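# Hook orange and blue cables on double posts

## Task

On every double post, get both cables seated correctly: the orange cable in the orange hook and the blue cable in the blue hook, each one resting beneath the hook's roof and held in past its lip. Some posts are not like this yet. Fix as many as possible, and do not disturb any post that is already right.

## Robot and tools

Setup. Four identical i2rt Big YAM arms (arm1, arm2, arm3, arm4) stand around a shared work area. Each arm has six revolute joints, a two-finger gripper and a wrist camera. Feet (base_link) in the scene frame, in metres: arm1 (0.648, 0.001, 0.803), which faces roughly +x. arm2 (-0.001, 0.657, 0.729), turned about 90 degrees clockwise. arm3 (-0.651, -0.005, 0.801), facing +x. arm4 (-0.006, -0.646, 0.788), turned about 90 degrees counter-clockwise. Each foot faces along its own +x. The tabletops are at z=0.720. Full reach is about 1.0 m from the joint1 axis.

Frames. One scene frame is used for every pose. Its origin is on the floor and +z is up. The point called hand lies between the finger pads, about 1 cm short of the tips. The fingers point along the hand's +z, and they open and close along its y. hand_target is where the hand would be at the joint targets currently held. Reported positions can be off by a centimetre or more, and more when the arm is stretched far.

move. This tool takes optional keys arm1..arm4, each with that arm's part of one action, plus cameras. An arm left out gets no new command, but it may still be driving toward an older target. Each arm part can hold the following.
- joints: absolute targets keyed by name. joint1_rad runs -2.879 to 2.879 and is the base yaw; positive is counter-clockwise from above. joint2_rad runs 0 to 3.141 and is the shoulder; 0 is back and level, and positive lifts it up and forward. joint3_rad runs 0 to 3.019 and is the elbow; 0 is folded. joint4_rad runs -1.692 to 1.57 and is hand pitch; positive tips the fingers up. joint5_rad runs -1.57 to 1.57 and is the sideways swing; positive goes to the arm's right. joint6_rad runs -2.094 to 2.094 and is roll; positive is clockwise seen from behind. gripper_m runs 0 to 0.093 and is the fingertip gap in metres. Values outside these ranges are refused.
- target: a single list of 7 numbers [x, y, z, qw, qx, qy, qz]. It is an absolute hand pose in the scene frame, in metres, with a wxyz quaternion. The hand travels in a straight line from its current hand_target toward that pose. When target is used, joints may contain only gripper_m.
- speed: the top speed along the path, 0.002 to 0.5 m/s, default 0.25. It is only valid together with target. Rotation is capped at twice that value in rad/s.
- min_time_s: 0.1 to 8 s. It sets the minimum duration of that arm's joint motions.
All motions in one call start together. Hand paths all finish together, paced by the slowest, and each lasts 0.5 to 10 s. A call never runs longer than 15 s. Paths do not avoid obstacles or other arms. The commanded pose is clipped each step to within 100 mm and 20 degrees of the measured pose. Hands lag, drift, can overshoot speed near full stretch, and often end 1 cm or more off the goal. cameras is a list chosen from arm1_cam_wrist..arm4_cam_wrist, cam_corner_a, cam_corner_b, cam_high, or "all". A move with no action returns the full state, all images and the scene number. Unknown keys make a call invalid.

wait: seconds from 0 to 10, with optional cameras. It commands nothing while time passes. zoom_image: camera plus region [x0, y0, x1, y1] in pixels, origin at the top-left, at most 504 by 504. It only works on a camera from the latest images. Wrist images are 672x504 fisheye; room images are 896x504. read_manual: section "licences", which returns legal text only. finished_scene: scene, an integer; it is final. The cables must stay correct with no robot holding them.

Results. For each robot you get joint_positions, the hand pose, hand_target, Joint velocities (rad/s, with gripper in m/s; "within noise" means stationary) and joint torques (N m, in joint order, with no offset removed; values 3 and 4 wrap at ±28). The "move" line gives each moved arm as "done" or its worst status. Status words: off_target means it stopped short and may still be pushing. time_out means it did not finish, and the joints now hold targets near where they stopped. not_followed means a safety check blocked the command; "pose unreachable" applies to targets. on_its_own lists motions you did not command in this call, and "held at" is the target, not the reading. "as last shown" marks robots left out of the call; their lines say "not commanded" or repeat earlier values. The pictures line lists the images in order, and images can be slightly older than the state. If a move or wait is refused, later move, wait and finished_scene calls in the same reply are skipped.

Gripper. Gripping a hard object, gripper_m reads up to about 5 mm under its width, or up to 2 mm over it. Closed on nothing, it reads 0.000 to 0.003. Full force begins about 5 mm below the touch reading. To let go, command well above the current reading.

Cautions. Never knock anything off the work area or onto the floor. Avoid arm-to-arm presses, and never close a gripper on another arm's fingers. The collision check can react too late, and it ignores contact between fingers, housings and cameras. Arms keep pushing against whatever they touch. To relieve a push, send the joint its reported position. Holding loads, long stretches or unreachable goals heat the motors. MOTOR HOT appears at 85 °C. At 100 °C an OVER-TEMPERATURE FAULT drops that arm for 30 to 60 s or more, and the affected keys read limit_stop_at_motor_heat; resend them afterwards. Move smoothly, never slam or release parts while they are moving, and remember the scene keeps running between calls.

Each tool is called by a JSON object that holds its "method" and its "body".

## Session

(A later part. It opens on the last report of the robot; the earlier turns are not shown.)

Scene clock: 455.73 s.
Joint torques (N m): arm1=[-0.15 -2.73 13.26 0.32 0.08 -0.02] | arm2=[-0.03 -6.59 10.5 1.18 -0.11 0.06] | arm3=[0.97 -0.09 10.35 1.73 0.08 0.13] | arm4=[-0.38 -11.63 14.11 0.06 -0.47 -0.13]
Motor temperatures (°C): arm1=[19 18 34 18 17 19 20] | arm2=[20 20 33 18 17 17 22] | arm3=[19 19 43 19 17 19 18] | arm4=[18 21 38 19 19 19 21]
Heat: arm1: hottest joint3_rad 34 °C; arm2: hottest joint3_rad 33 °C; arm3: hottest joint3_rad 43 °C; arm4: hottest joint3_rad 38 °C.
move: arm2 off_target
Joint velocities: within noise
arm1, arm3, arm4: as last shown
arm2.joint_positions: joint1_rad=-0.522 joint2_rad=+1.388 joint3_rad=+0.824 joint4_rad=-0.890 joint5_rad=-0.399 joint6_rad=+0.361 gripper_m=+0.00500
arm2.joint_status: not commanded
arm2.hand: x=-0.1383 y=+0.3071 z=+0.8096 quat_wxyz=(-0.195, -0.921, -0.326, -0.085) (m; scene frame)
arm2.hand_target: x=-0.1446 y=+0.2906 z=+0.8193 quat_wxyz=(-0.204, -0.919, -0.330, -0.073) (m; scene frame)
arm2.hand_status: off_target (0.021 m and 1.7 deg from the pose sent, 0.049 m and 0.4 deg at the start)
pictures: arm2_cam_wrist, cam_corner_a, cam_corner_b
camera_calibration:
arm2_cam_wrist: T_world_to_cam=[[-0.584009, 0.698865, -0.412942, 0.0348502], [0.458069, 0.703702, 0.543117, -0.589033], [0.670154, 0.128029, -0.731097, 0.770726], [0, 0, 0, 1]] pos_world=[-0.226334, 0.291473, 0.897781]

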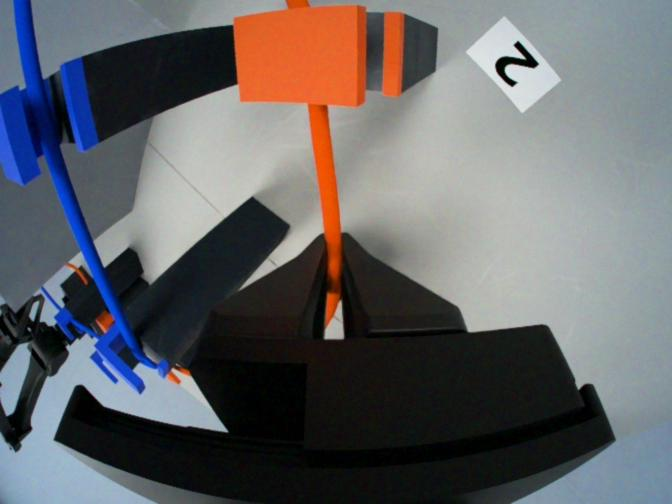

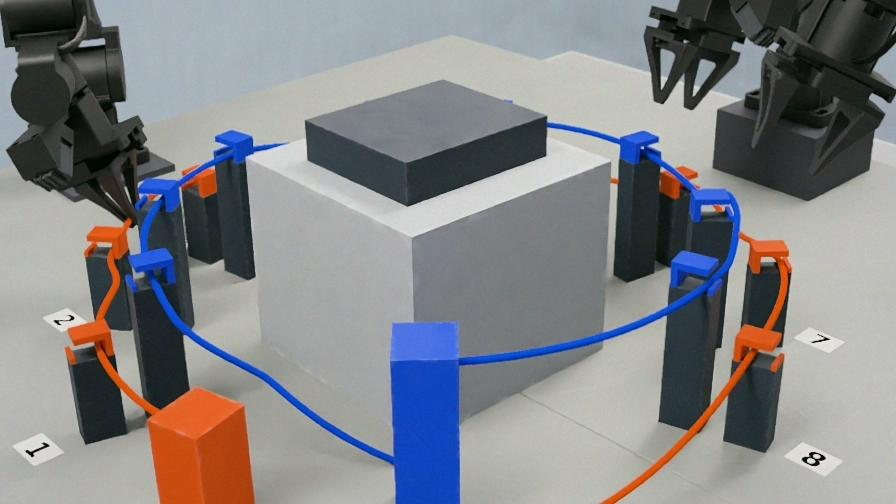

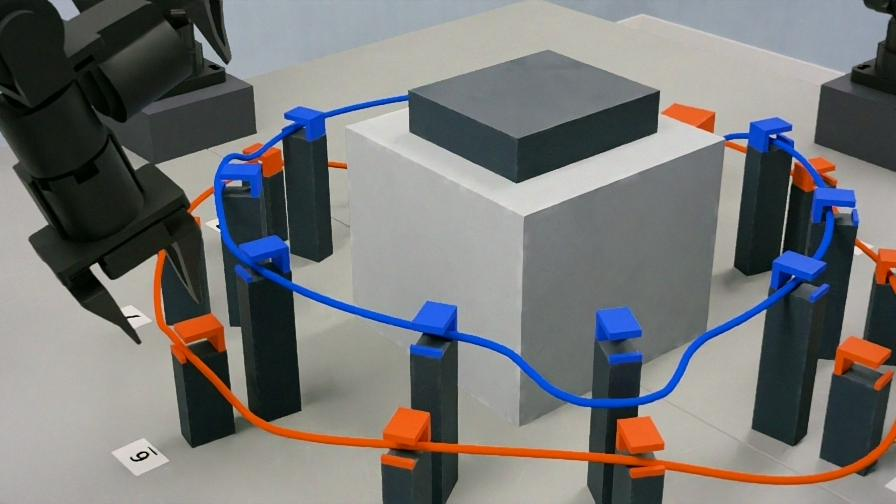

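{"method": "move", "body": {"arm2": {"target": [-0.1446, 0.289, 0.805, 0.2037, 0.9189, 0.3299, 0.0731], "speed": 0.06}, "cameras": ["arm2_cam_wrist", "cam_corner_a"]}}

Scene clock: 471.17 s.
Joint torques (N m): arm1=[-0.09 -2.73 13.27 0.32 0.08 -0.02] | arm2=[-0.03 -6.83 9.11 1.33 -0.09 0.08] | arm3=[0.97 -0.09 10.33 1.73 0.08 0.13] | arm4=[-0.5 -11.75 14.08 0.09 -0.47 -0.15]
Motor temperatures (°C): arm1=[19 18 35 18 17 19 20] | arm2=[20 20 35 18 17 17 22] | arm3=[19 19 43 19 17 19 18] | arm4=[18 21 39 19 19 19 21]
Heat: arm1: hottest joint3_rad 35 °C; arm2: hottest joint3_rad 35 °C; arm3: hottest joint3_rad 43 °C; arm4: hottest joint3_rad 39 °C.
move: arm2 off_target
Joint velocities: within noise
arm1, arm3, arm4: as last shown
arm2.joint_positions: joint1_rad=-0.521 joint2_rad=+1.412 joint3_rad=+0.824 joint4_rad=-0.851 joint5_rad=-0.399 joint6_rad=+0.363 gripper_m=+0.00500
arm2.joint_status: not commanded
arm2.hand: x=-0.1417 y=+0.3003 z=+0.8022 quat_wxyz=(-0.199, -0.920, -0.327, -0.080) (m; scene frame)
arm2.hand_target: x=-0.1444 y=+0.2893 z=+0.8051 quat_wxyz=(-0.204, -0.919, -0.330, -0.073) (m; scene frame)
arm2.hand_status: off_target (0.012 m and 1.0 deg from the pose sent, 0.020 m and 1.7 deg at the start)
pictures: arm2_cam_wrist, cam_corner_a
camera_calibration:
arm2_cam_wrist: T_world_to_cam=[[-0.586308, 0.694578, -0.416898, 0.0386366], [0.46219, 0.709467, 0.532012, -0.571014], [0.665299, 0.119237, -0.736993, 0.774995], [0, 0, 0, 1]] pos_world=[-0.229034, 0.285872, 0.89106]

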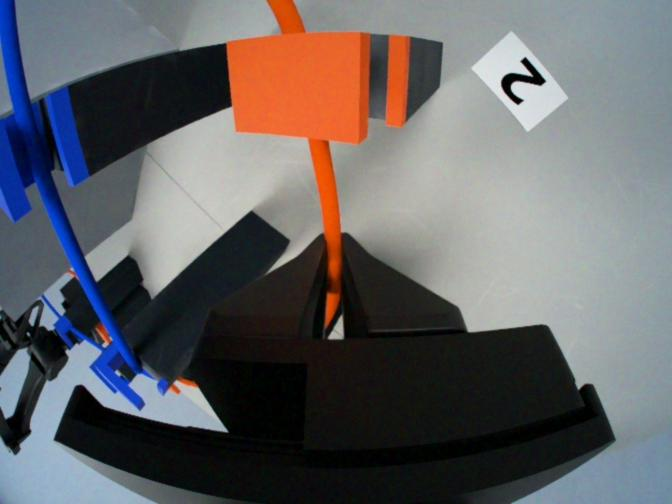

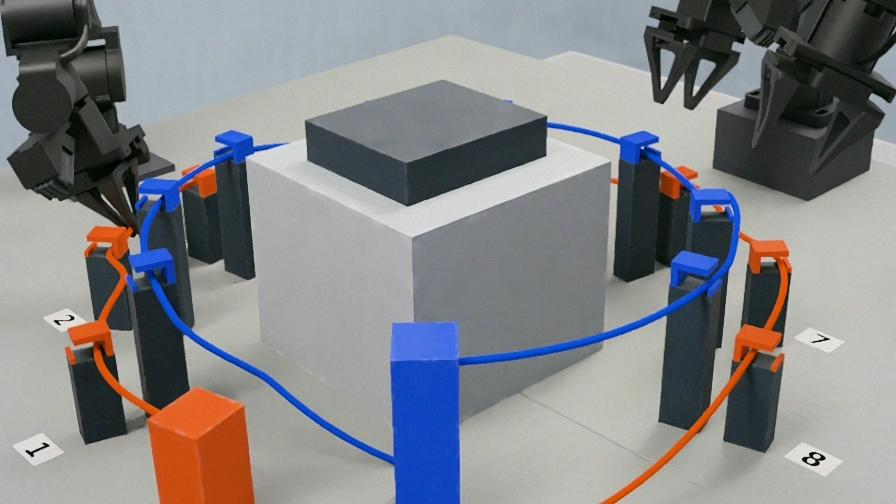

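{"method": "move", "body": {"arm2": {"joints": {"joint1_rad": -0.521, "joint2_rad": 1.412, "joint3_rad": 0.824, "joint4_rad": -0.851, "joint5_rad": -0.399, "joint6_rad": 0.363}}, "cameras": []}}

{"method": "move", "body": {"arm2": {"joints": {"gripper_m": 0.045}}, "cameras": ["arm2_cam_wrist", "cam_corner_a", "cam_corner_b"]}}

Scene clock: 479.70 s.
Joint torques (N m): arm1=[-0.15 -2.73 13.26 0.32 0.08 -0.02] | arm2=[-0.73 -7.88 7.46 0.95 -0.2 -0.01] | arm3=[0.91 -0.03 10.32 1.7 0.08 0.13] | arm4=[-0.5 -11.63 14.08 0.09 -0.48 -0.14]
Motor temperatures (°C): arm1=[19 18 35 18 17 19 20] | arm2=[20 20 35 18 17 17 22] | arm3=[19 19 43 19 17 19 18] | arm4=[18 21 39 19 19 19 21]
Heat: arm1: hottest joint3_rad 35 °C; arm2: hottest joint3_rad 35 °C; arm3: hottest joint3_rad 43 °C; arm4: hottest joint3_rad 39 °C.
move: arm2 done
Joint velocities: within noise
arm1, arm3, arm4: as last shown
arm2.joint_positions: joint1_rad=-0.521 joint2_rad=+1.412 joint3_rad=+0.824 joint4_rad=-0.851 joint5_rad=-0.399 joint6_rad=+0.363 gripper_m=+0.00500
arm2.joint_status: all done
arm2.hand: x=-0.1417 y=+0.3003 z=+0.8022 quat_wxyz=(-0.199, -0.920, -0.327, -0.080) (m; scene frame)
arm2.hand_target: x=-0.1417 y=+0.3004 z=+0.8023 quat_wxyz=(-0.200, -0.920, -0.327, -0.080) (m; scene frame)
arm2.hand_status: not commanded
pictures: none
No camera images: "cameras" was empty.

Scene clock: 480.37 s.
Joint torques (N m): arm1=[-0.15 -2.73 13.26 0.34 0.08 -0.02] | arm2=[-0.73 -7.77 7.46 0.96 -0.22 -0.01] | arm3=[0.91 -0.15 10.33 1.72 0.08 0.13] | arm4=[-0.38 -11.69 14.09 0.13 -0.48 -0.14]
Motor temperatures (°C): arm1=[19 18 35 18 17 19 20] | arm2=[20 20 35 18 17 17 22] | arm3=[19 19 43 19 17 19 18] | arm4=[18 21 39 19 19 19 21]
Heat: arm1: hottest joint3_rad 35 °C; arm2: hottest joint3_rad 35 °C; arm3: hottest joint3_rad 43 °C; arm4: hottest joint3_rad 39 °C.
move: arm2 done
Joint velocities: within noise
arm1, arm4: as last shown
arm2.joint_positions: joint1_rad=-0.521 joint2_rad=+1.412 joint3_rad=+0.824 joint4_rad=-0.851 joint5_rad=-0.399 joint6_rad=+0.363 gripper_m=+0.04484
arm2.joint_status: all done
arm2.hand: x=-0.1417 y=+0.3003 z=+0.8022 quat_wxyz=(-0.199, -0.920, -0.327, -0.080) (m; scene frame)
arm2.hand_target: x=-0.1417 y=+0.3004 z=+0.8023 quat_wxyz=(-0.200, -0.920, -0.327, -0.080) (m; scene frame)
arm2.hand_status: not commanded
arm3.joint_positions: joint1_rad=+0.145 joint2_rad=+0.626 joint3_rad=+1.455 joint4_rad=-1.187 joint5_rad=+0.179 joint6_rad=-0.147 gripper_m=+0.09396
arm3.joint_status: not commanded
arm3.hand: x=-0.3972 y=-0.0112 z=+1.4006 quat_wxyz=(-0.560, +0.056, -0.823, +0.080) (m; scene frame)
arm3.hand_target: x=-0.4011 y=-0.0118 z=+1.4114 quat_wxyz=(-0.570, +0.054, -0.816, +0.079) (m; scene frame)
arm3.hand_status: not commanded
pictures: arm2_cam_wrist, cam_corner_a, cam_corner_b
camera_calibration:
arm2_cam_wrist: T_world_to_cam=[[-0.586308, 0.694578, -0.416898, 0.0386366], [0.46219, 0.709467, 0.532012, -0.571014], [0.665299, 0.119237, -0.736993, 0.774995], [0, 0, 0, 1]] pos_world=[-0.229034, 0.285872, 0.89106]

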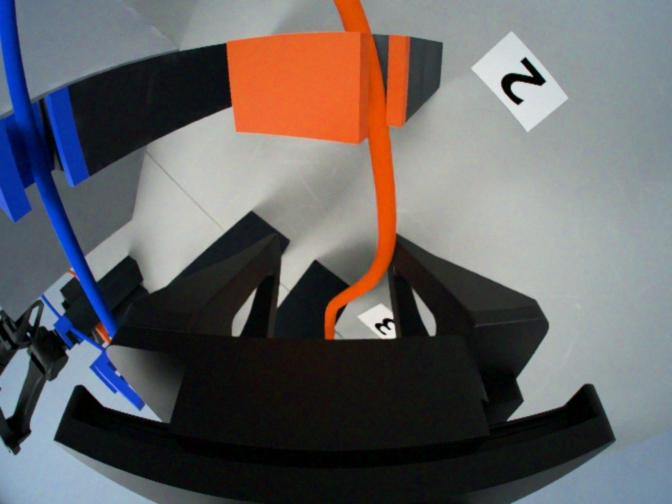

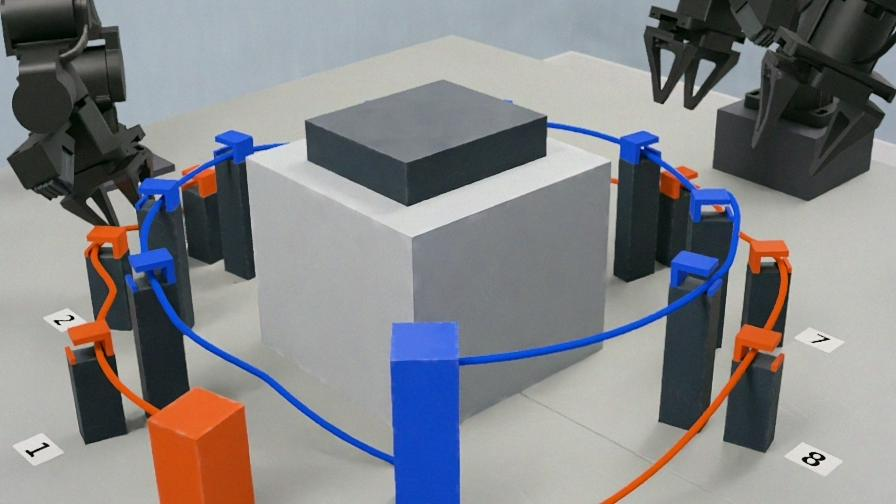

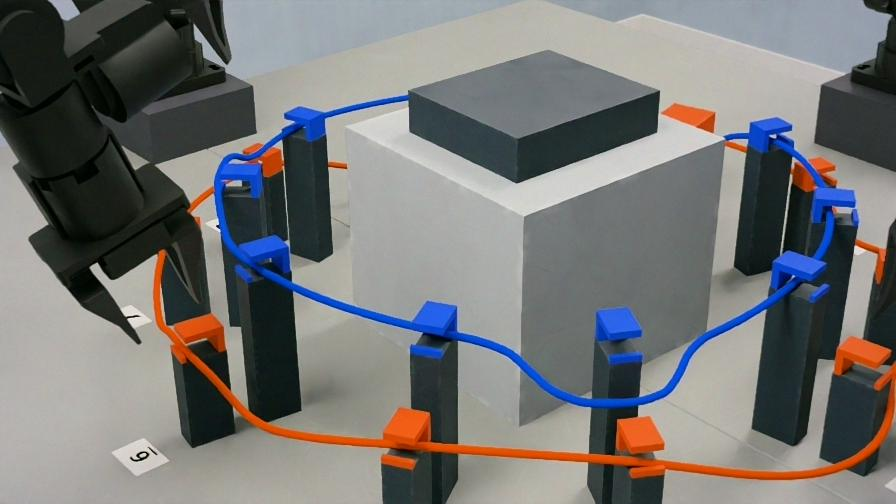

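{"method": "zoom_image", "body": {"camera": "arm2_cam_wrist", "region": [220, 0, 460, 300]}}

{"method": "zoom_image", "body": {"camera": "cam_corner_a", "region": [60, 120, 260, 350]}}

{"method": "zoom_image", "body": {"camera": "cam_corner_b", "region": [780, 180, 896, 480]}}

Scaled by 1.680 from the camera's 672x504 image, which has a finer 960x720 frame.

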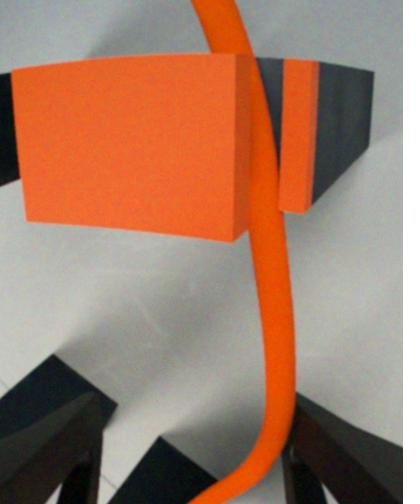

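Scaled by 2.191 from the camera's 896x504 image, which has a finer 1280x720 frame.

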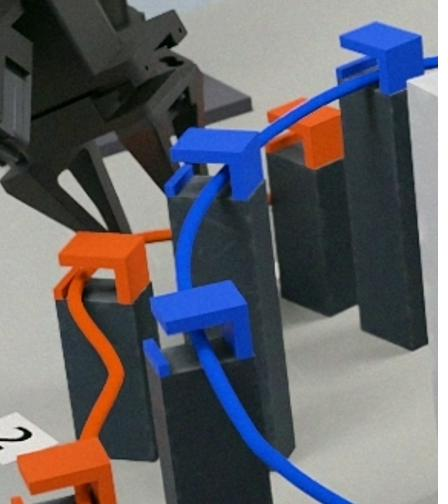

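Scaled by 1.680 from the camera's 896x504 image, which has a finer 1280x720 frame.

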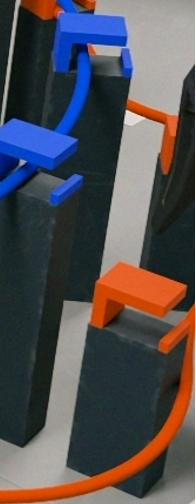

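{"method": "move", "body": {"arm2": {"target": [-0.176, 0.342, 0.915, 0.2037, 0.9189, 0.3299, 0.0731], "speed": 0.2}, "cameras": []}}

{"method": "move", "body": {"arm2": {"target": [0.0, 0.41, 0.93, 0.2159, 0.9739, 0.0681, 0.0151], "speed": 0.25}, "cameras": ["arm2_cam_wrist", "cam_corner_a", "cam_corner_b"]}}

Scene clock: 499.27 s.
Joint torques (N m): arm1=[-0.09 -2.73 13.26 0.34 0.08 -0.02] | arm2=[-1.32 -6.07 11.79 0.61 -0.37 -0.11] | arm3=[0.91 -0.03 10.32 1.72 0.07 0.13] | arm4=[-0.44 -11.81 14.06 0.02 -0.47 -0.14]
Motor temperatures (°C): arm1=[19 18 35 18 17 19 20] | arm2=[20 19 35 18 17 17 21] | arm3=[19 19 43 19 17 19 18] | arm4=[18 21 40 19 19 19 21]
Heat: arm1: hottest joint3_rad 35 °C; arm2: hottest joint3_rad 35 °C; arm3: hottest joint3_rad 43 °C; arm4: hottest joint3_rad 40 °C.
move: arm2 off_target
Joint velocities: within noise
arm1, arm3, arm4: as last shown
arm2.joint_positions: joint1_rad=-0.656 joint2_rad=+1.237 joint3_rad=+0.948 joint4_rad=-1.230 joint5_rad=-0.411 joint6_rad=+0.212 gripper_m=+0.04493
arm2.joint_status: not commanded
arm2.hand: x=-0.1643 y=+0.3514 z=+0.8991 quat_wxyz=(-0.193, -0.921, -0.328, -0.088) (m; scene frame)
arm2.hand_target: x=-0.1756 y=+0.3426 z=+0.9149 quat_wxyz=(-0.204, -0.919, -0.330, -0.073) (m; scene frame)
arm2.hand_status: off_target (0.022 m and 2.1 deg from the pose sent, 0.125 m and 1.0 deg at the start)
pictures: none
No camera images: "cameras" was empty.

Scene clock: 501.63 s.
Joint torques (N m): arm1=[-0.15 -2.73 13.26 0.34 0.08 -0.03] | arm2=[-0.21 0.38 9.59 1.4 0.26 0.01] | arm3=[1.03 0.03 10.33 1.73 0.08 0.13] | arm4=[-0.44 -11.52 14.06 0.13 -0.47 -0.14]
Motor temperatures (°C): arm1=[19 18 36 18 17 19 20] | arm2=[20 19 35 18 17 17 21] | arm3=[19 19 43 19 17 19 18] | arm4=[18 21 40 19 19 19 21]
Heat: arm1: hottest joint3_rad 36 °C; arm2: hottest joint3_rad 35 °C; arm3: hottest joint3_rad 43 °C; arm4: hottest joint3_rad 40 °C.
move: arm2 done
Joint velocities: within noise
arm1, arm3, arm4: as last shown
arm2.joint_positions: joint1_rad=-0.011 joint2_rad=+0.661 joint3_rad=+0.680 joint4_rad=-1.169 joint5_rad=-0.066 joint6_rad=+1.403 gripper_m=+0.04493
arm2.joint_status: not commanded
arm2.hand: x=-0.0018 y=+0.4108 z=+0.9294 quat_wxyz=(-0.216, -0.974, -0.068, -0.015) (m; scene frame)
arm2.hand_target: x=+0.0000 y=+0.4099 z=+0.9301 quat_wxyz=(-0.216, -0.974, -0.068, -0.015) (m; scene frame)
arm2.hand_status: done (0.002 m and 0.0 deg from the pose sent, 0.177 m and 31.7 deg at the start)
pictures: arm2_cam_wrist, cam_corner_a, cam_corner_b
camera_calibration:
arm2_cam_wrist: T_world_to_cam=[[-0.145348, 0.895621, -0.420402, 0.018536], [0.772321, 0.368287, 0.517575, -0.627575], [0.61838, -0.249457, -0.745237, 0.92162], [0, 0, 0, 1]] pos_world=[-0.0825271, 0.444431, 1.01944]

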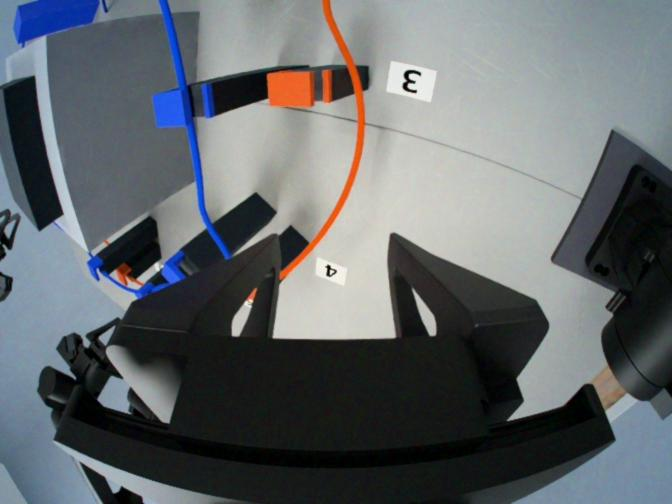

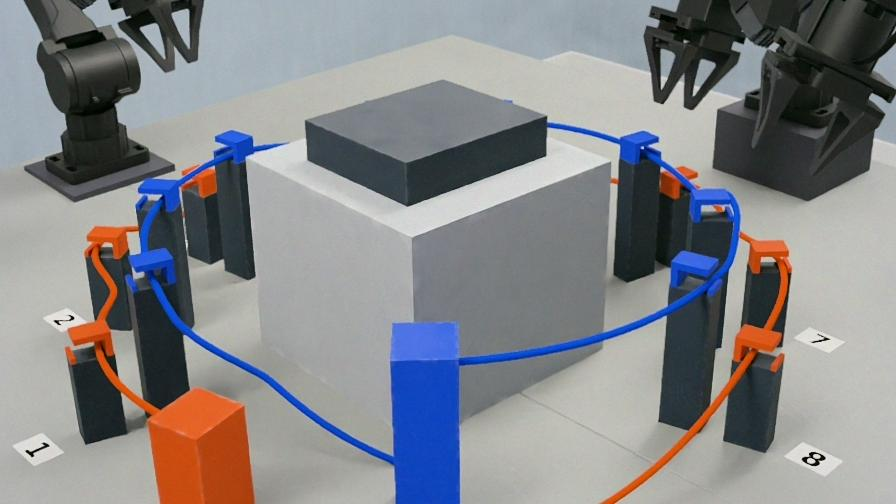

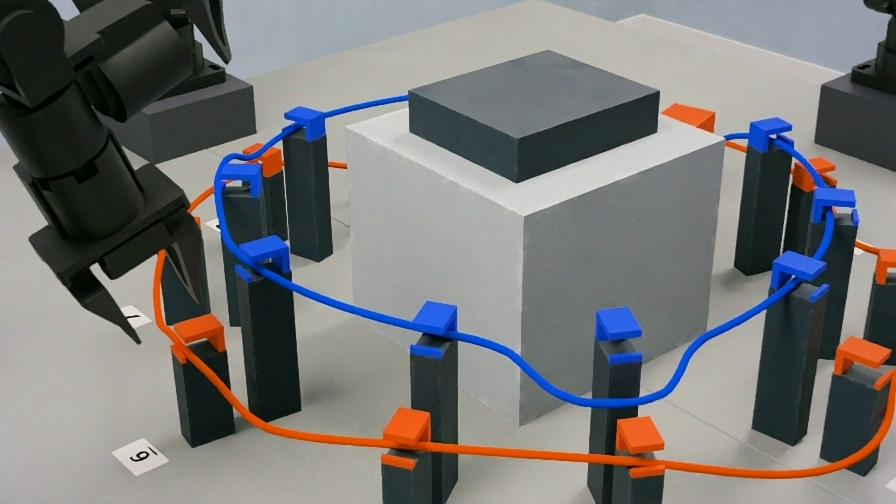

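{"method": "move", "body": {"arm2": {"target": [0.0105, 0.352, 0.765, 0.2159, 0.9739, 0.0681, 0.0151], "speed": 0.15}, "cameras": ["arm2_cam_wrist", "cam_corner_a", "cam_corner_b"]}}

Scene clock: 534.97 s.
Joint torques (N m): arm1=[-0.15 -2.67 13.26 0.34 0.08 -0.02] | arm2=[-0.03 -2.43 7.72 1.76 0.27 0.06] | arm3=[0.91 -0.15 10.35 1.72 0.08 0.13] | arm4=[-0.56 -11.63 14.13 0.06 -0.49 -0.14]
Motor temperatures (°C): arm1=[19 18 36 18 17 19 20] | arm2=[20 19 35 18 17 17 21] | arm3=[19 19 43 19 17 19 18] | arm4=[18 21 41 19 19 19 21]
Heat: arm1: hottest joint3_rad 36 °C; arm2: hottest joint3_rad 35 °C; arm3: hottest joint3_rad 43 °C; arm4: hottest joint3_rad 41 °C.
move: arm2 done
Joint velocities: within noise
arm1.joint_positions: joint1_rad=+0.082 joint2_rad=+0.907 joint3_rad=+0.511 joint4_rad=-0.793 joint5_rad=+0.079 joint6_rad=-1.409 gripper_m=+0.04992
arm1.joint_status: not commanded
arm1.hand: x=+0.3623 y=-0.0019 z=+0.9000 quat_wxyz=(-0.151, +0.732, +0.652, -0.129) (m; scene frame)
arm1.hand_target: x=+0.3499 y=-0.0044 z=+0.9197 quat_wxyz=(-0.162, +0.731, +0.647, -0.144) (m; scene frame)
arm1.hand_status: not commanded
arm2.joint_positions: joint1_rad=+0.034 joint2_rad=+1.075 joint3_rad=+0.408 joint4_rad=-0.486 joint5_rad=-0.047 joint6_rad=+1.444 gripper_m=+0.04493
arm2.joint_status: not commanded
arm2.hand: x=+0.0080 y=+0.3551 z=+0.7653 quat_wxyz=(-0.213, -0.975, -0.068, -0.015) (m; scene frame)
arm2.hand_target: x=+0.0105 y=+0.3522 z=+0.7650 quat_wxyz=(-0.216, -0.974, -0.068, -0.015) (m; scene frame)
arm2.hand_status: done (0.004 m and 0.3 deg from the pose sent, 0.175 m and 0.0 deg at the start)
arm3: as last shown
arm4.joint_positions: joint1_rad=-0.605 joint2_rad=+1.440 joint3_rad=+1.153 joint4_rad=-1.236 joint5_rad=-0.434 joint6_rad=+0.217 gripper_m=+0.05489
arm4.joint_status: not commanded
arm4.hand: x=+0.1725 y=-0.2600 z=+0.9593 quat_wxyz=(+0.101, +0.360, -0.909, -0.186) (m; scene frame)
arm4.hand_target: x=+0.1845 y=-0.2499 z=+0.9801 quat_wxyz=(+0.081, +0.366, -0.905, -0.201) (m; scene frame)
arm4.hand_status: not commanded
pictures: arm2_cam_wrist, cam_corner_a, cam_corner_b
camera_calibration:
arm2_cam_wrist: T_world_to_cam=[[-0.144989, 0.898097, -0.41521, -0.00402378], [0.77252, 0.364954, 0.519635, -0.530025], [0.618215, -0.245417, -0.746713, 0.779013], [0, 0, 0, 1]] pos_world=[-0.0727261, 0.388231, 0.855448]

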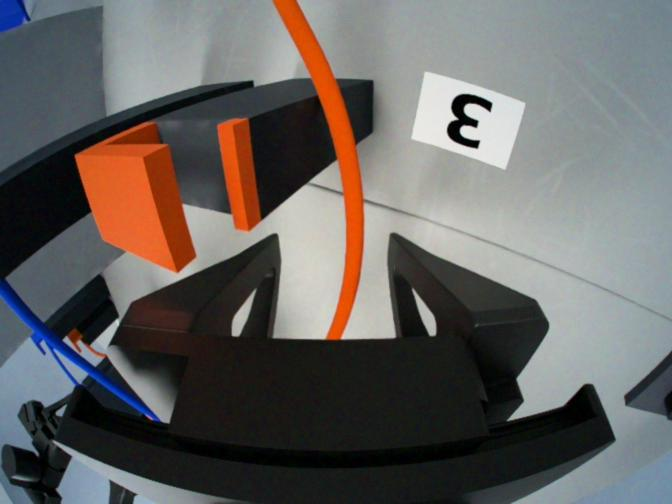

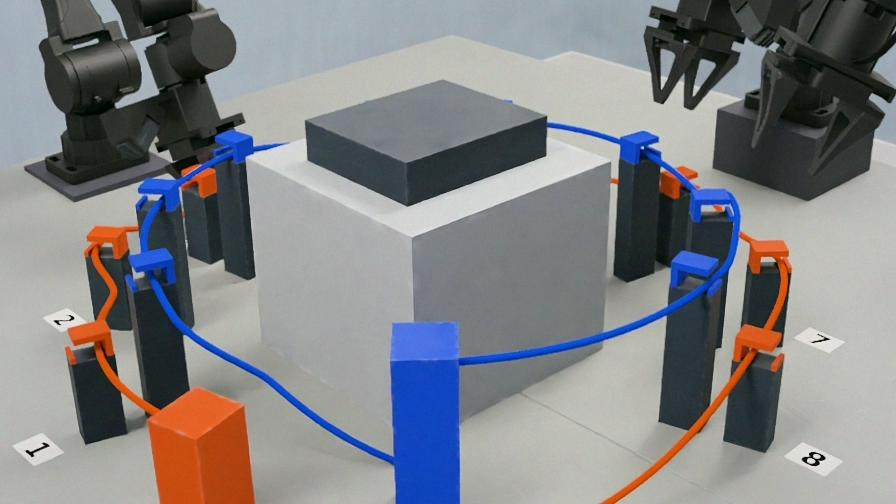

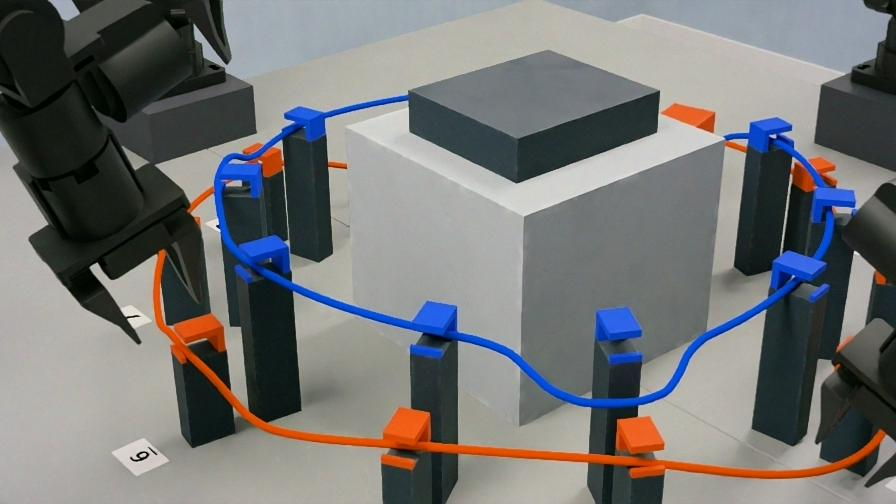

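{"method": "zoom_image", "body": {"camera": "arm2_cam_wrist", "region": [240, 100, 440, 350]}}

{"method": "zoom_image", "body": {"camera": "cam_corner_b", "region": [780, 300, 896, 500]}}

Scaled by 2.016 from the camera's 672x504 image, which has a finer 960x720 frame.

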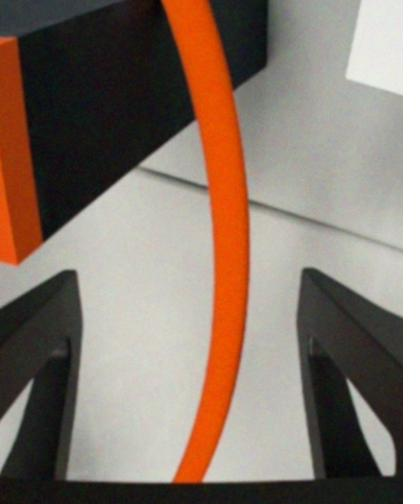

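Scaled by 2.520 from the camera's 896x504 image, which has a finer 1280x720 frame.

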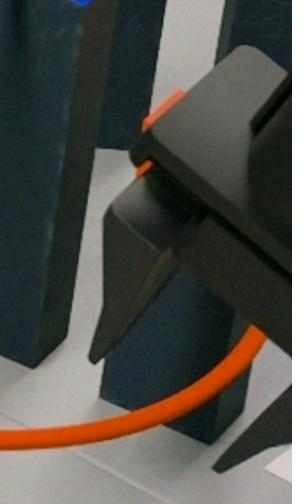

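{"method": "move", "body": {"arm2": {"joints": {"gripper_m": 0.004}}, "cameras": []}}

{"method": "move", "body": {"arm2": {"target": [0.02, 0.376, 0.825, 0.2159, 0.9739, 0.0681, 0.0151], "speed": 0.1}, "cameras": ["arm2_cam_wrist", "cam_corner_a", "cam_corner_b"]}}

Scene clock: 542.77 s.
Joint torques (N m): arm1=[-0.09 -2.67 13.26 0.32 0.08 -0.03] | arm2=[-0.21 -2.32 7.73 1.77 0.25 0.05] | arm3=[0.91 -0.03 10.35 1.72 0.08 0.13] | arm4=[-0.67 -11.75 14.08 0.12 -0.47 -0.15]
Motor temperatures (°C): arm1=[19 18 36 18 17 19 20] | arm2=[20 19 35 18 17 17 21] | arm3=[19 19 43 19 17 19 18] | arm4=[18 21 41 19 19 19 21]
Heat: arm1: hottest joint3_rad 36 °C; arm2: hottest joint3_rad 35 °C; arm3: hottest joint3_rad 43 °C; arm4: hottest joint3_rad 41 °C.
move: arm2 done
Joint velocities: within noise
arm1, arm3, arm4: as last shown
arm2.joint_positions: joint1_rad=+0.034 joint2_rad=+1.076 joint3_rad=+0.408 joint4_rad=-0.486 joint5_rad=-0.047 joint6_rad=+1.447 gripper_m=+0.00508
arm2.joint_status: all done
arm2.hand: x=+0.0080 y=+0.3550 z=+0.7651 quat_wxyz=(-0.213, -0.975, -0.067, -0.015) (m; scene frame)
arm2.hand_target: x=+0.0105 y=+0.3521 z=+0.7650 quat_wxyz=(-0.216, -0.974, -0.068, -0.015) (m; scene frame)
arm2.hand_status: not commanded
pictures: none
No camera images: "cameras" was empty.

Scene clock: 544.23 s.
Joint torques (N m): arm1=[-0.15 -2.73 13.24 0.35 0.08 -0.03] | arm2=[0.03 -2.37 11.73 0.9 0.15 0.1] | arm3=[0.91 -0.09 10.35 1.7 0.08 0.13] | arm4=[-0.44 -11.75 14.08 0.12 -0.48 -0.14]
Motor temperatures (°C): arm1=[19 18 36 18 17 19 20] | arm2=[20 19 36 18 17 17 21] | arm3=[19 19 43 19 17 19 18] | arm4=[18 21 41 19 19 19 21]
Heat: arm1: hottest joint3_rad 36 °C; arm2: hottest joint3_rad 36 °C; arm3: hottest joint3_rad 43 °C; arm4: hottest joint3_rad 41 °C.
move: arm2 off_target
Joint velocities: within noise
arm1, arm3, arm4: as last shown
arm2.joint_positions: joint1_rad=+0.080 joint2_rad=+0.864 joint3_rad=+0.431 joint4_rad=-0.751 joint5_rad=-0.024 joint6_rad=+1.488 gripper_m=+0.00499
arm2.joint_status: not commanded
arm2.hand: x=+0.0160 y=+0.3899 z=+0.8048 quat_wxyz=(-0.198, -0.978, -0.067, -0.013) (m; scene frame)
arm2.hand_target: x=+0.0200 y=+0.3763 z=+0.8248 quat_wxyz=(-0.216, -0.974, -0.068, -0.015) (m; scene frame)
arm2.hand_status: off_target (0.025 m and 2.2 deg from the pose sent, 0.065 m and 0.4 deg at the start)
pictures: arm2_cam_wrist, cam_corner_a, cam_corner_b
camera_calibration:
arm2_cam_wrist: T_world_to_cam=[[-0.145086, 0.911206, -0.385557, -0.0467104], [0.775803, 0.346618, 0.527243, -0.568498], [0.614068, -0.222621, -0.757206, 0.811781], [0, 0, 0, 1]] pos_world=[-0.0642224, 0.420334, 0.896413]

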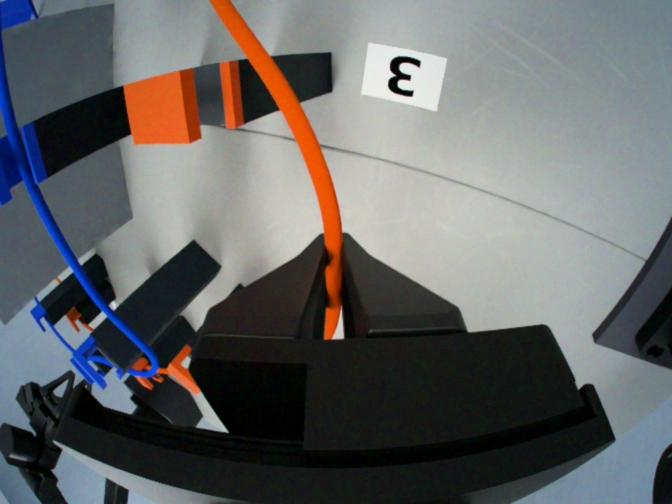

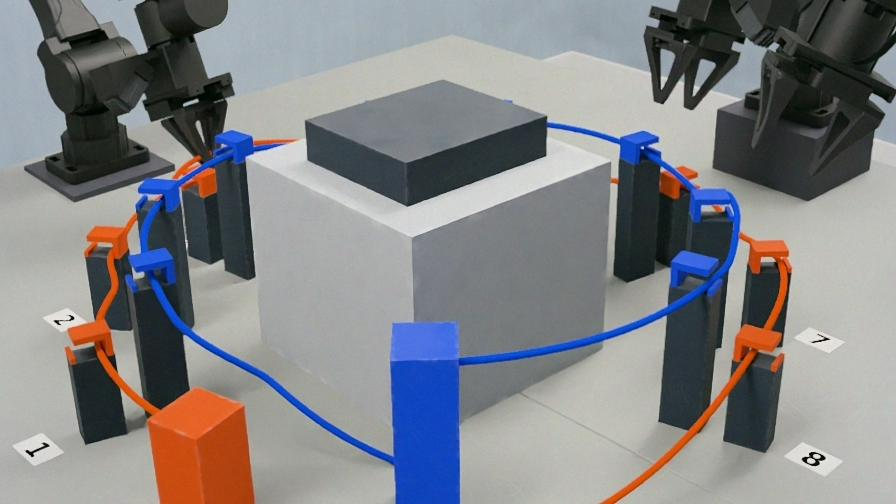

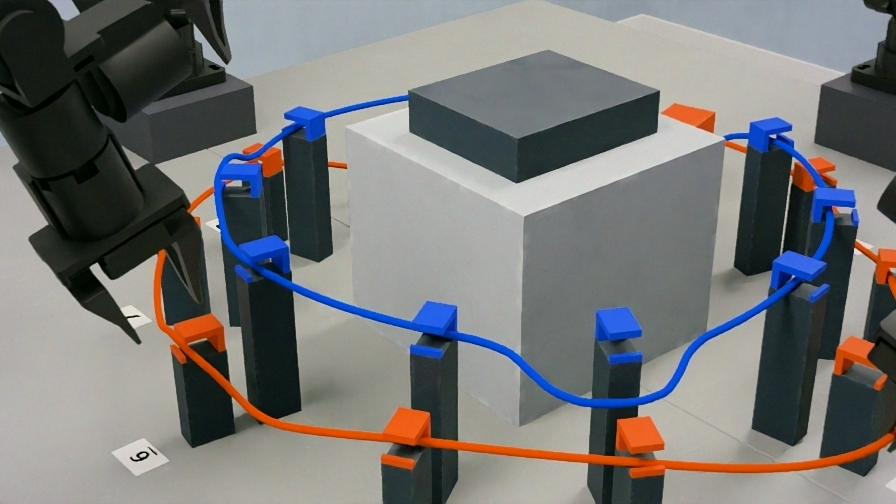

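{"method": "move", "body": {"arm2": {"target": [0.056, 0.372, 0.835, 0.2159, 0.9739, 0.0681, 0.0151], "speed": 0.1}, "cameras": ["arm2_cam_wrist", "cam_corner_a", "cam_corner_b", "cam_high"]}}

Scene clock: 548.73 s.
Joint torques (N m): arm1=[-0.15 -2.73 13.26 0.34 0.08 -0.02] | arm2=[3.08 -1.14 11.41 0.46 -1.65 0.15] | arm3=[0.85 -0.03 10.33 1.7 0.07 0.14] | arm4=[-0.32 -11.63 14.09 0.02 -0.47 -0.13]
Motor temperatures (°C): arm1=[19 18 36 18 17 19 20] | arm2=[20 19 37 18 17 17 22] | arm3=[19 19 43 19 17 19 18] | arm4=[18 21 41 19 19 19 21]
Heat: arm1: hottest joint3_rad 36 °C; arm2: hottest joint3_rad 37 °C; arm3: hottest joint3_rad 43 °C; arm4: hottest joint3_rad 41 °C.
move: arm2 off_target
Joint velocities: within noise
arm1, arm3, arm4: as last shown
arm2.joint_positions: joint1_rad=+0.199 joint2_rad=+0.873 joint3_rad=+0.475 joint4_rad=-0.757 joint5_rad=+0.087 joint6_rad=+1.622 gripper_m=+0.00498
arm2.joint_status: not commanded
arm2.hand: x=+0.0307 y=+0.3763 z=+0.8222 quat_wxyz=(-0.215, -0.975, -0.047, +0.015) (m; scene frame)
arm2.hand_target: x=+0.0547 y=+0.3727 z=+0.8346 quat_wxyz=(-0.215, -0.974, -0.068, -0.015) (m; scene frame)
arm2.hand_status: off_target (0.029 m and 4.2 deg from the pose sent, 0.053 m and 2.2 deg at the start)
pictures: arm2_cam_wrist, cam_corner_a, cam_corner_b, cam_high
camera_calibration:
arm2_cam_wrist: T_world_to_cam=[[-0.117787, 0.902809, -0.413597, -0.000170312], [0.815004, 0.325845, 0.479159, -0.538239], [0.567358, -0.280644, -0.774173, 0.850029], [0, 0, 0, 1]] pos_world=[-0.0436236, 0.414092, 0.915901]

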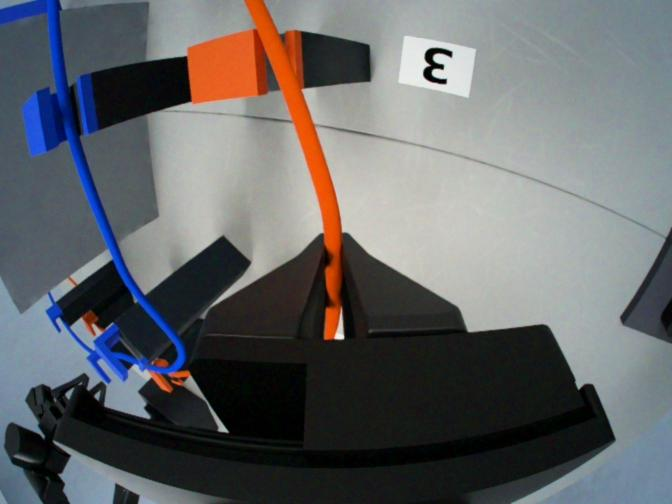

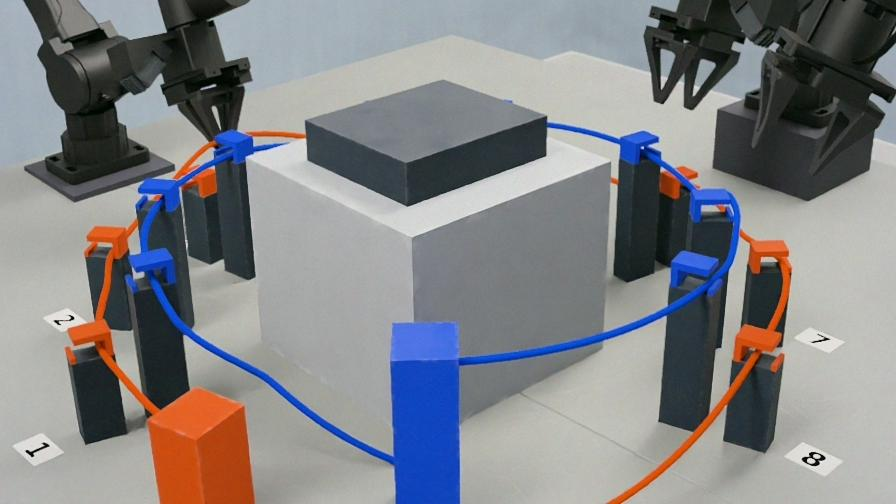

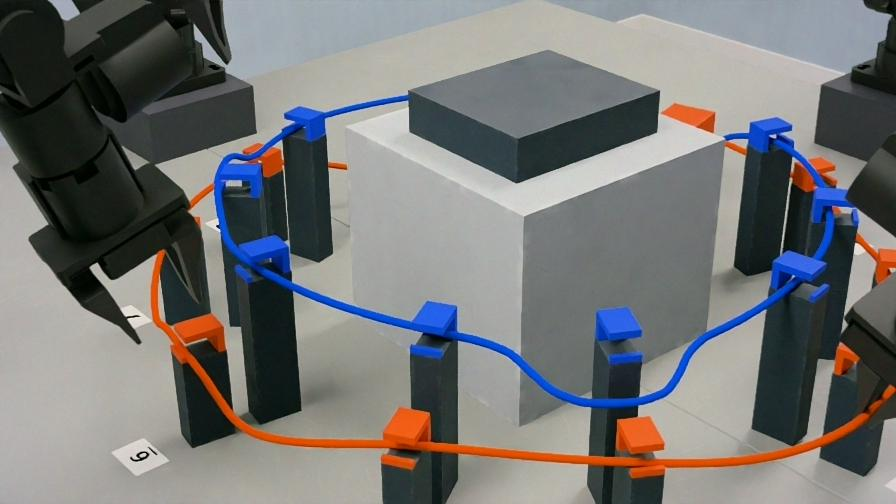

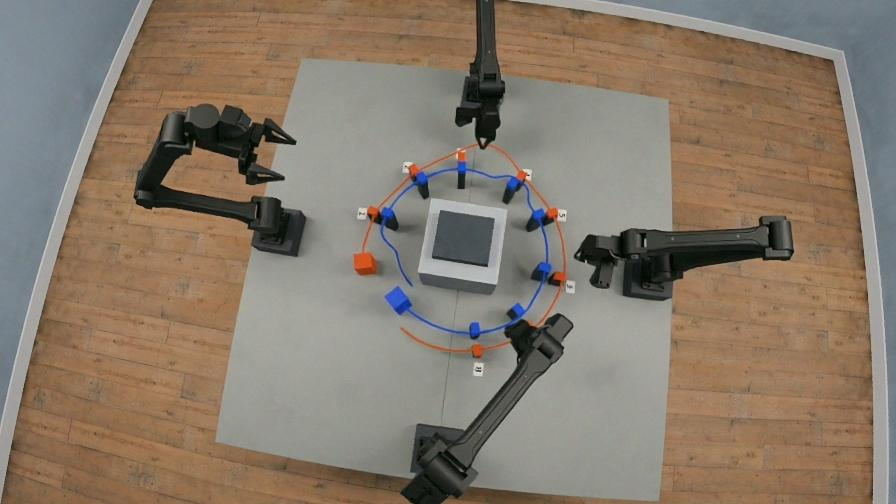

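{"method": "move", "body": {"arm2": {"target": [0.057, 0.318, 0.826, 0.2159, 0.9739, 0.0681, 0.0151], "speed": 0.06}, "cameras": ["arm2_cam_wrist", "cam_corner_a", "cam_corner_b"]}}

Scene clock: 555.53 s.
Joint torques (N m): arm1=[-0.15 -2.73 13.26 0.32 0.08 -0.03] | arm2=[0.21 -2.55 11.6 1.57 -0.25 -0.09] | arm3=[0.91 -0.09 10.36 1.72 0.08 0.13] | arm4=[-0.32 -11.58 14.12 0.09 -0.47 -0.15]
Motor temperatures (°C): arm1=[19 18 36 18 17 19 20] | arm2=[20 19 38 18 18 17 22] | arm3=[19 19 43 19 17 19 18] | arm4=[18 21 41 19 19 19 21]
Heat: arm1: hottest joint3_rad 36 °C; arm2: hottest joint3_rad 38 °C; arm3: hottest joint3_rad 43 °C; arm4: hottest joint3_rad 41 °C.
move: arm2 off_target
Joint velocities: arm1=[within noise] | arm2=[-0.024 0.005 -0.046 -0.002 -0.007 0.007 0] | arm3=[within noise] | arm4=[within noise]
arm1, arm3, arm4: as last shown
arm2.joint_positions: joint1_rad=+0.201 joint2_rad=+1.069 joint3_rad=+0.551 joint4_rad=-0.676 joint5_rad=+0.038 joint6_rad=+1.617 gripper_m=+0.00498
arm2.joint_status: not commanded
arm2.hand: x=+0.0467 y=+0.3388 z=+0.8083 quat_wxyz=(-0.193, -0.980, -0.057, -0.007) (m; scene frame)
arm2.hand_target: x=+0.0567 y=+0.3193 z=+0.8266 quat_wxyz=(-0.216, -0.974, -0.068, -0.015) (m; scene frame)
arm2.hand_status: off_target (0.029 m and 3.1 deg from the pose sent, 0.064 m and 4.2 deg at the start)
pictures: arm2_cam_wrist, cam_corner_a, cam_corner_b
camera_calibration:
arm2_cam_wrist: T_world_to_cam=[[-0.128586, 0.917633, -0.376053, -0.00502875], [0.78844, 0.324603, 0.52249, -0.565766], [0.601521, -0.22931, -0.765238, 0.793491], [0, 0, 0, 1]] pos_world=[-0.031876, 0.370219, 0.900925]

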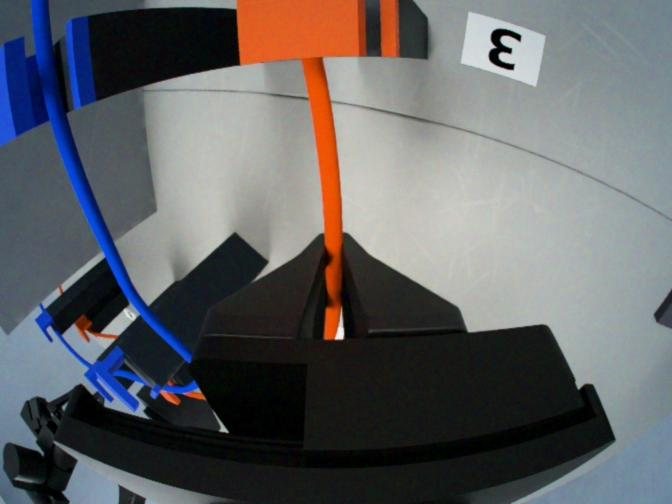

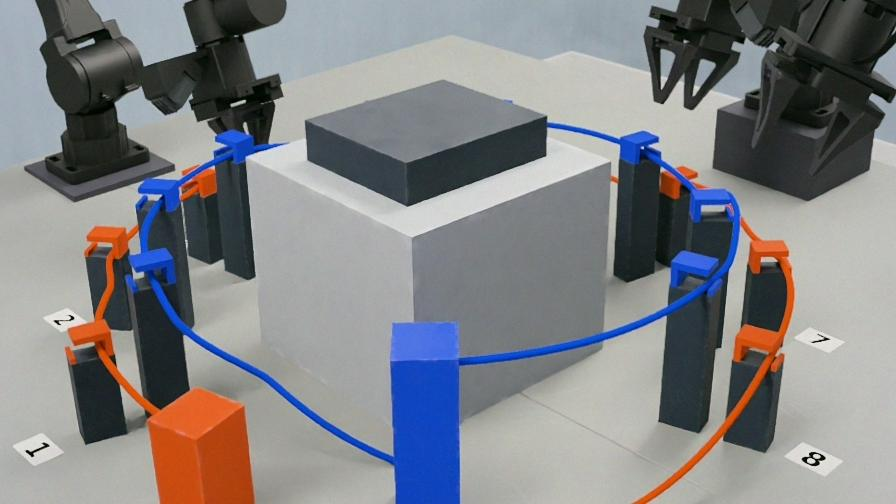

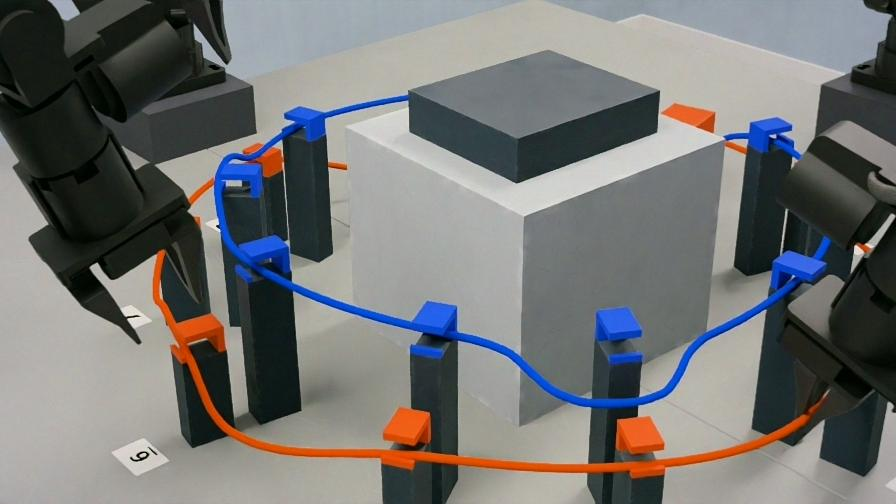

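{"method": "zoom_image", "body": {"camera": "cam_corner_b", "region": [370, 390, 500, 504]}}

{"method": "zoom_image", "body": {"camera": "cam_corner_b", "region": [580, 400, 710, 504]}}

{"method": "zoom_image", "body": {"camera": "cam_corner_b", "region": [140, 280, 290, 430]}}

{"method": "zoom_image", "body": {"camera": "cam_corner_a", "region": [640, 150, 820, 400]}}

{"method": "zoom_image", "body": {"camera": "cam_corner_a", "region": [60, 120, 290, 350]}}

Scaled by 3.877 from the camera's 896x504 image, which has a finer 1280x720 frame.

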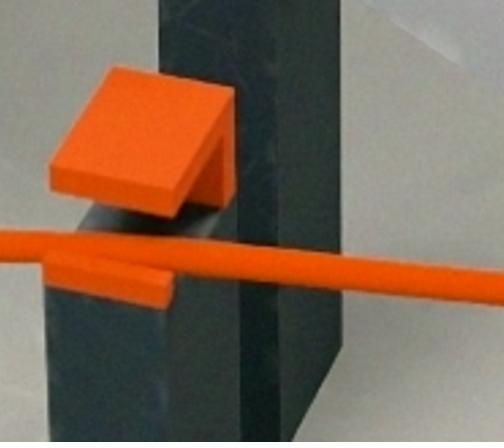

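Scaled by 3.877 from the camera's 896x504 image, which has a finer 1280x720 frame.

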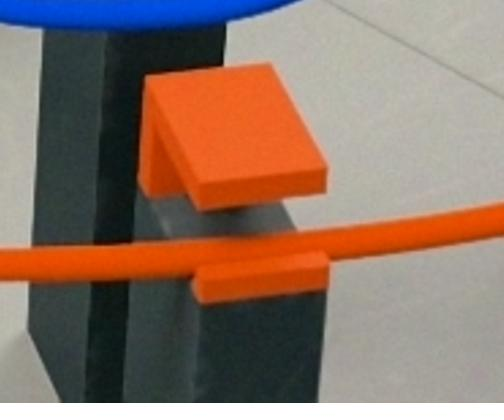

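Scaled by 3.360 from the camera's 896x504 image, which has a finer 1280x720 frame.

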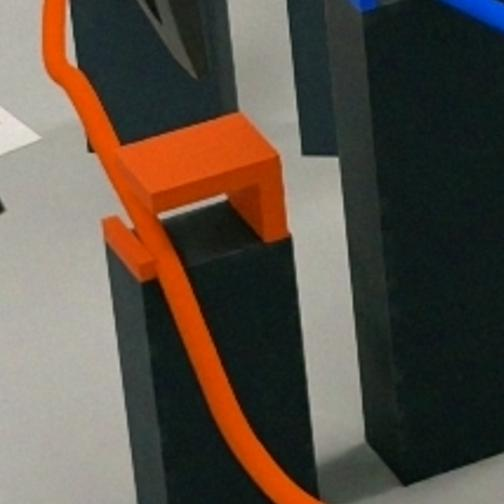

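Scaled by 2.016 from the camera's 896x504 image, which has a finer 1280x720 frame.

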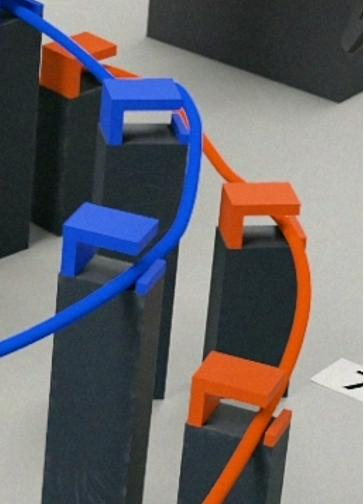

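Scaled by 2.191 from the camera's 896x504 image, which has a finer 1280x720 frame.

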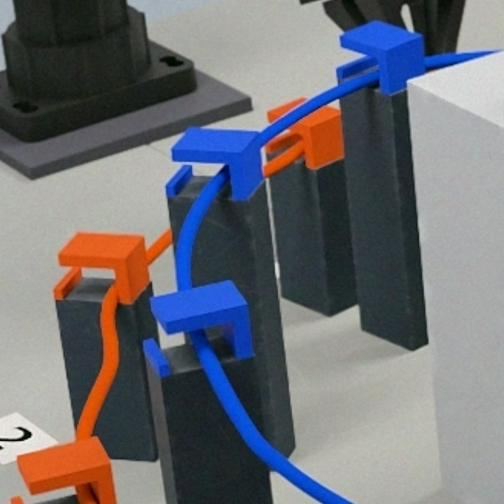

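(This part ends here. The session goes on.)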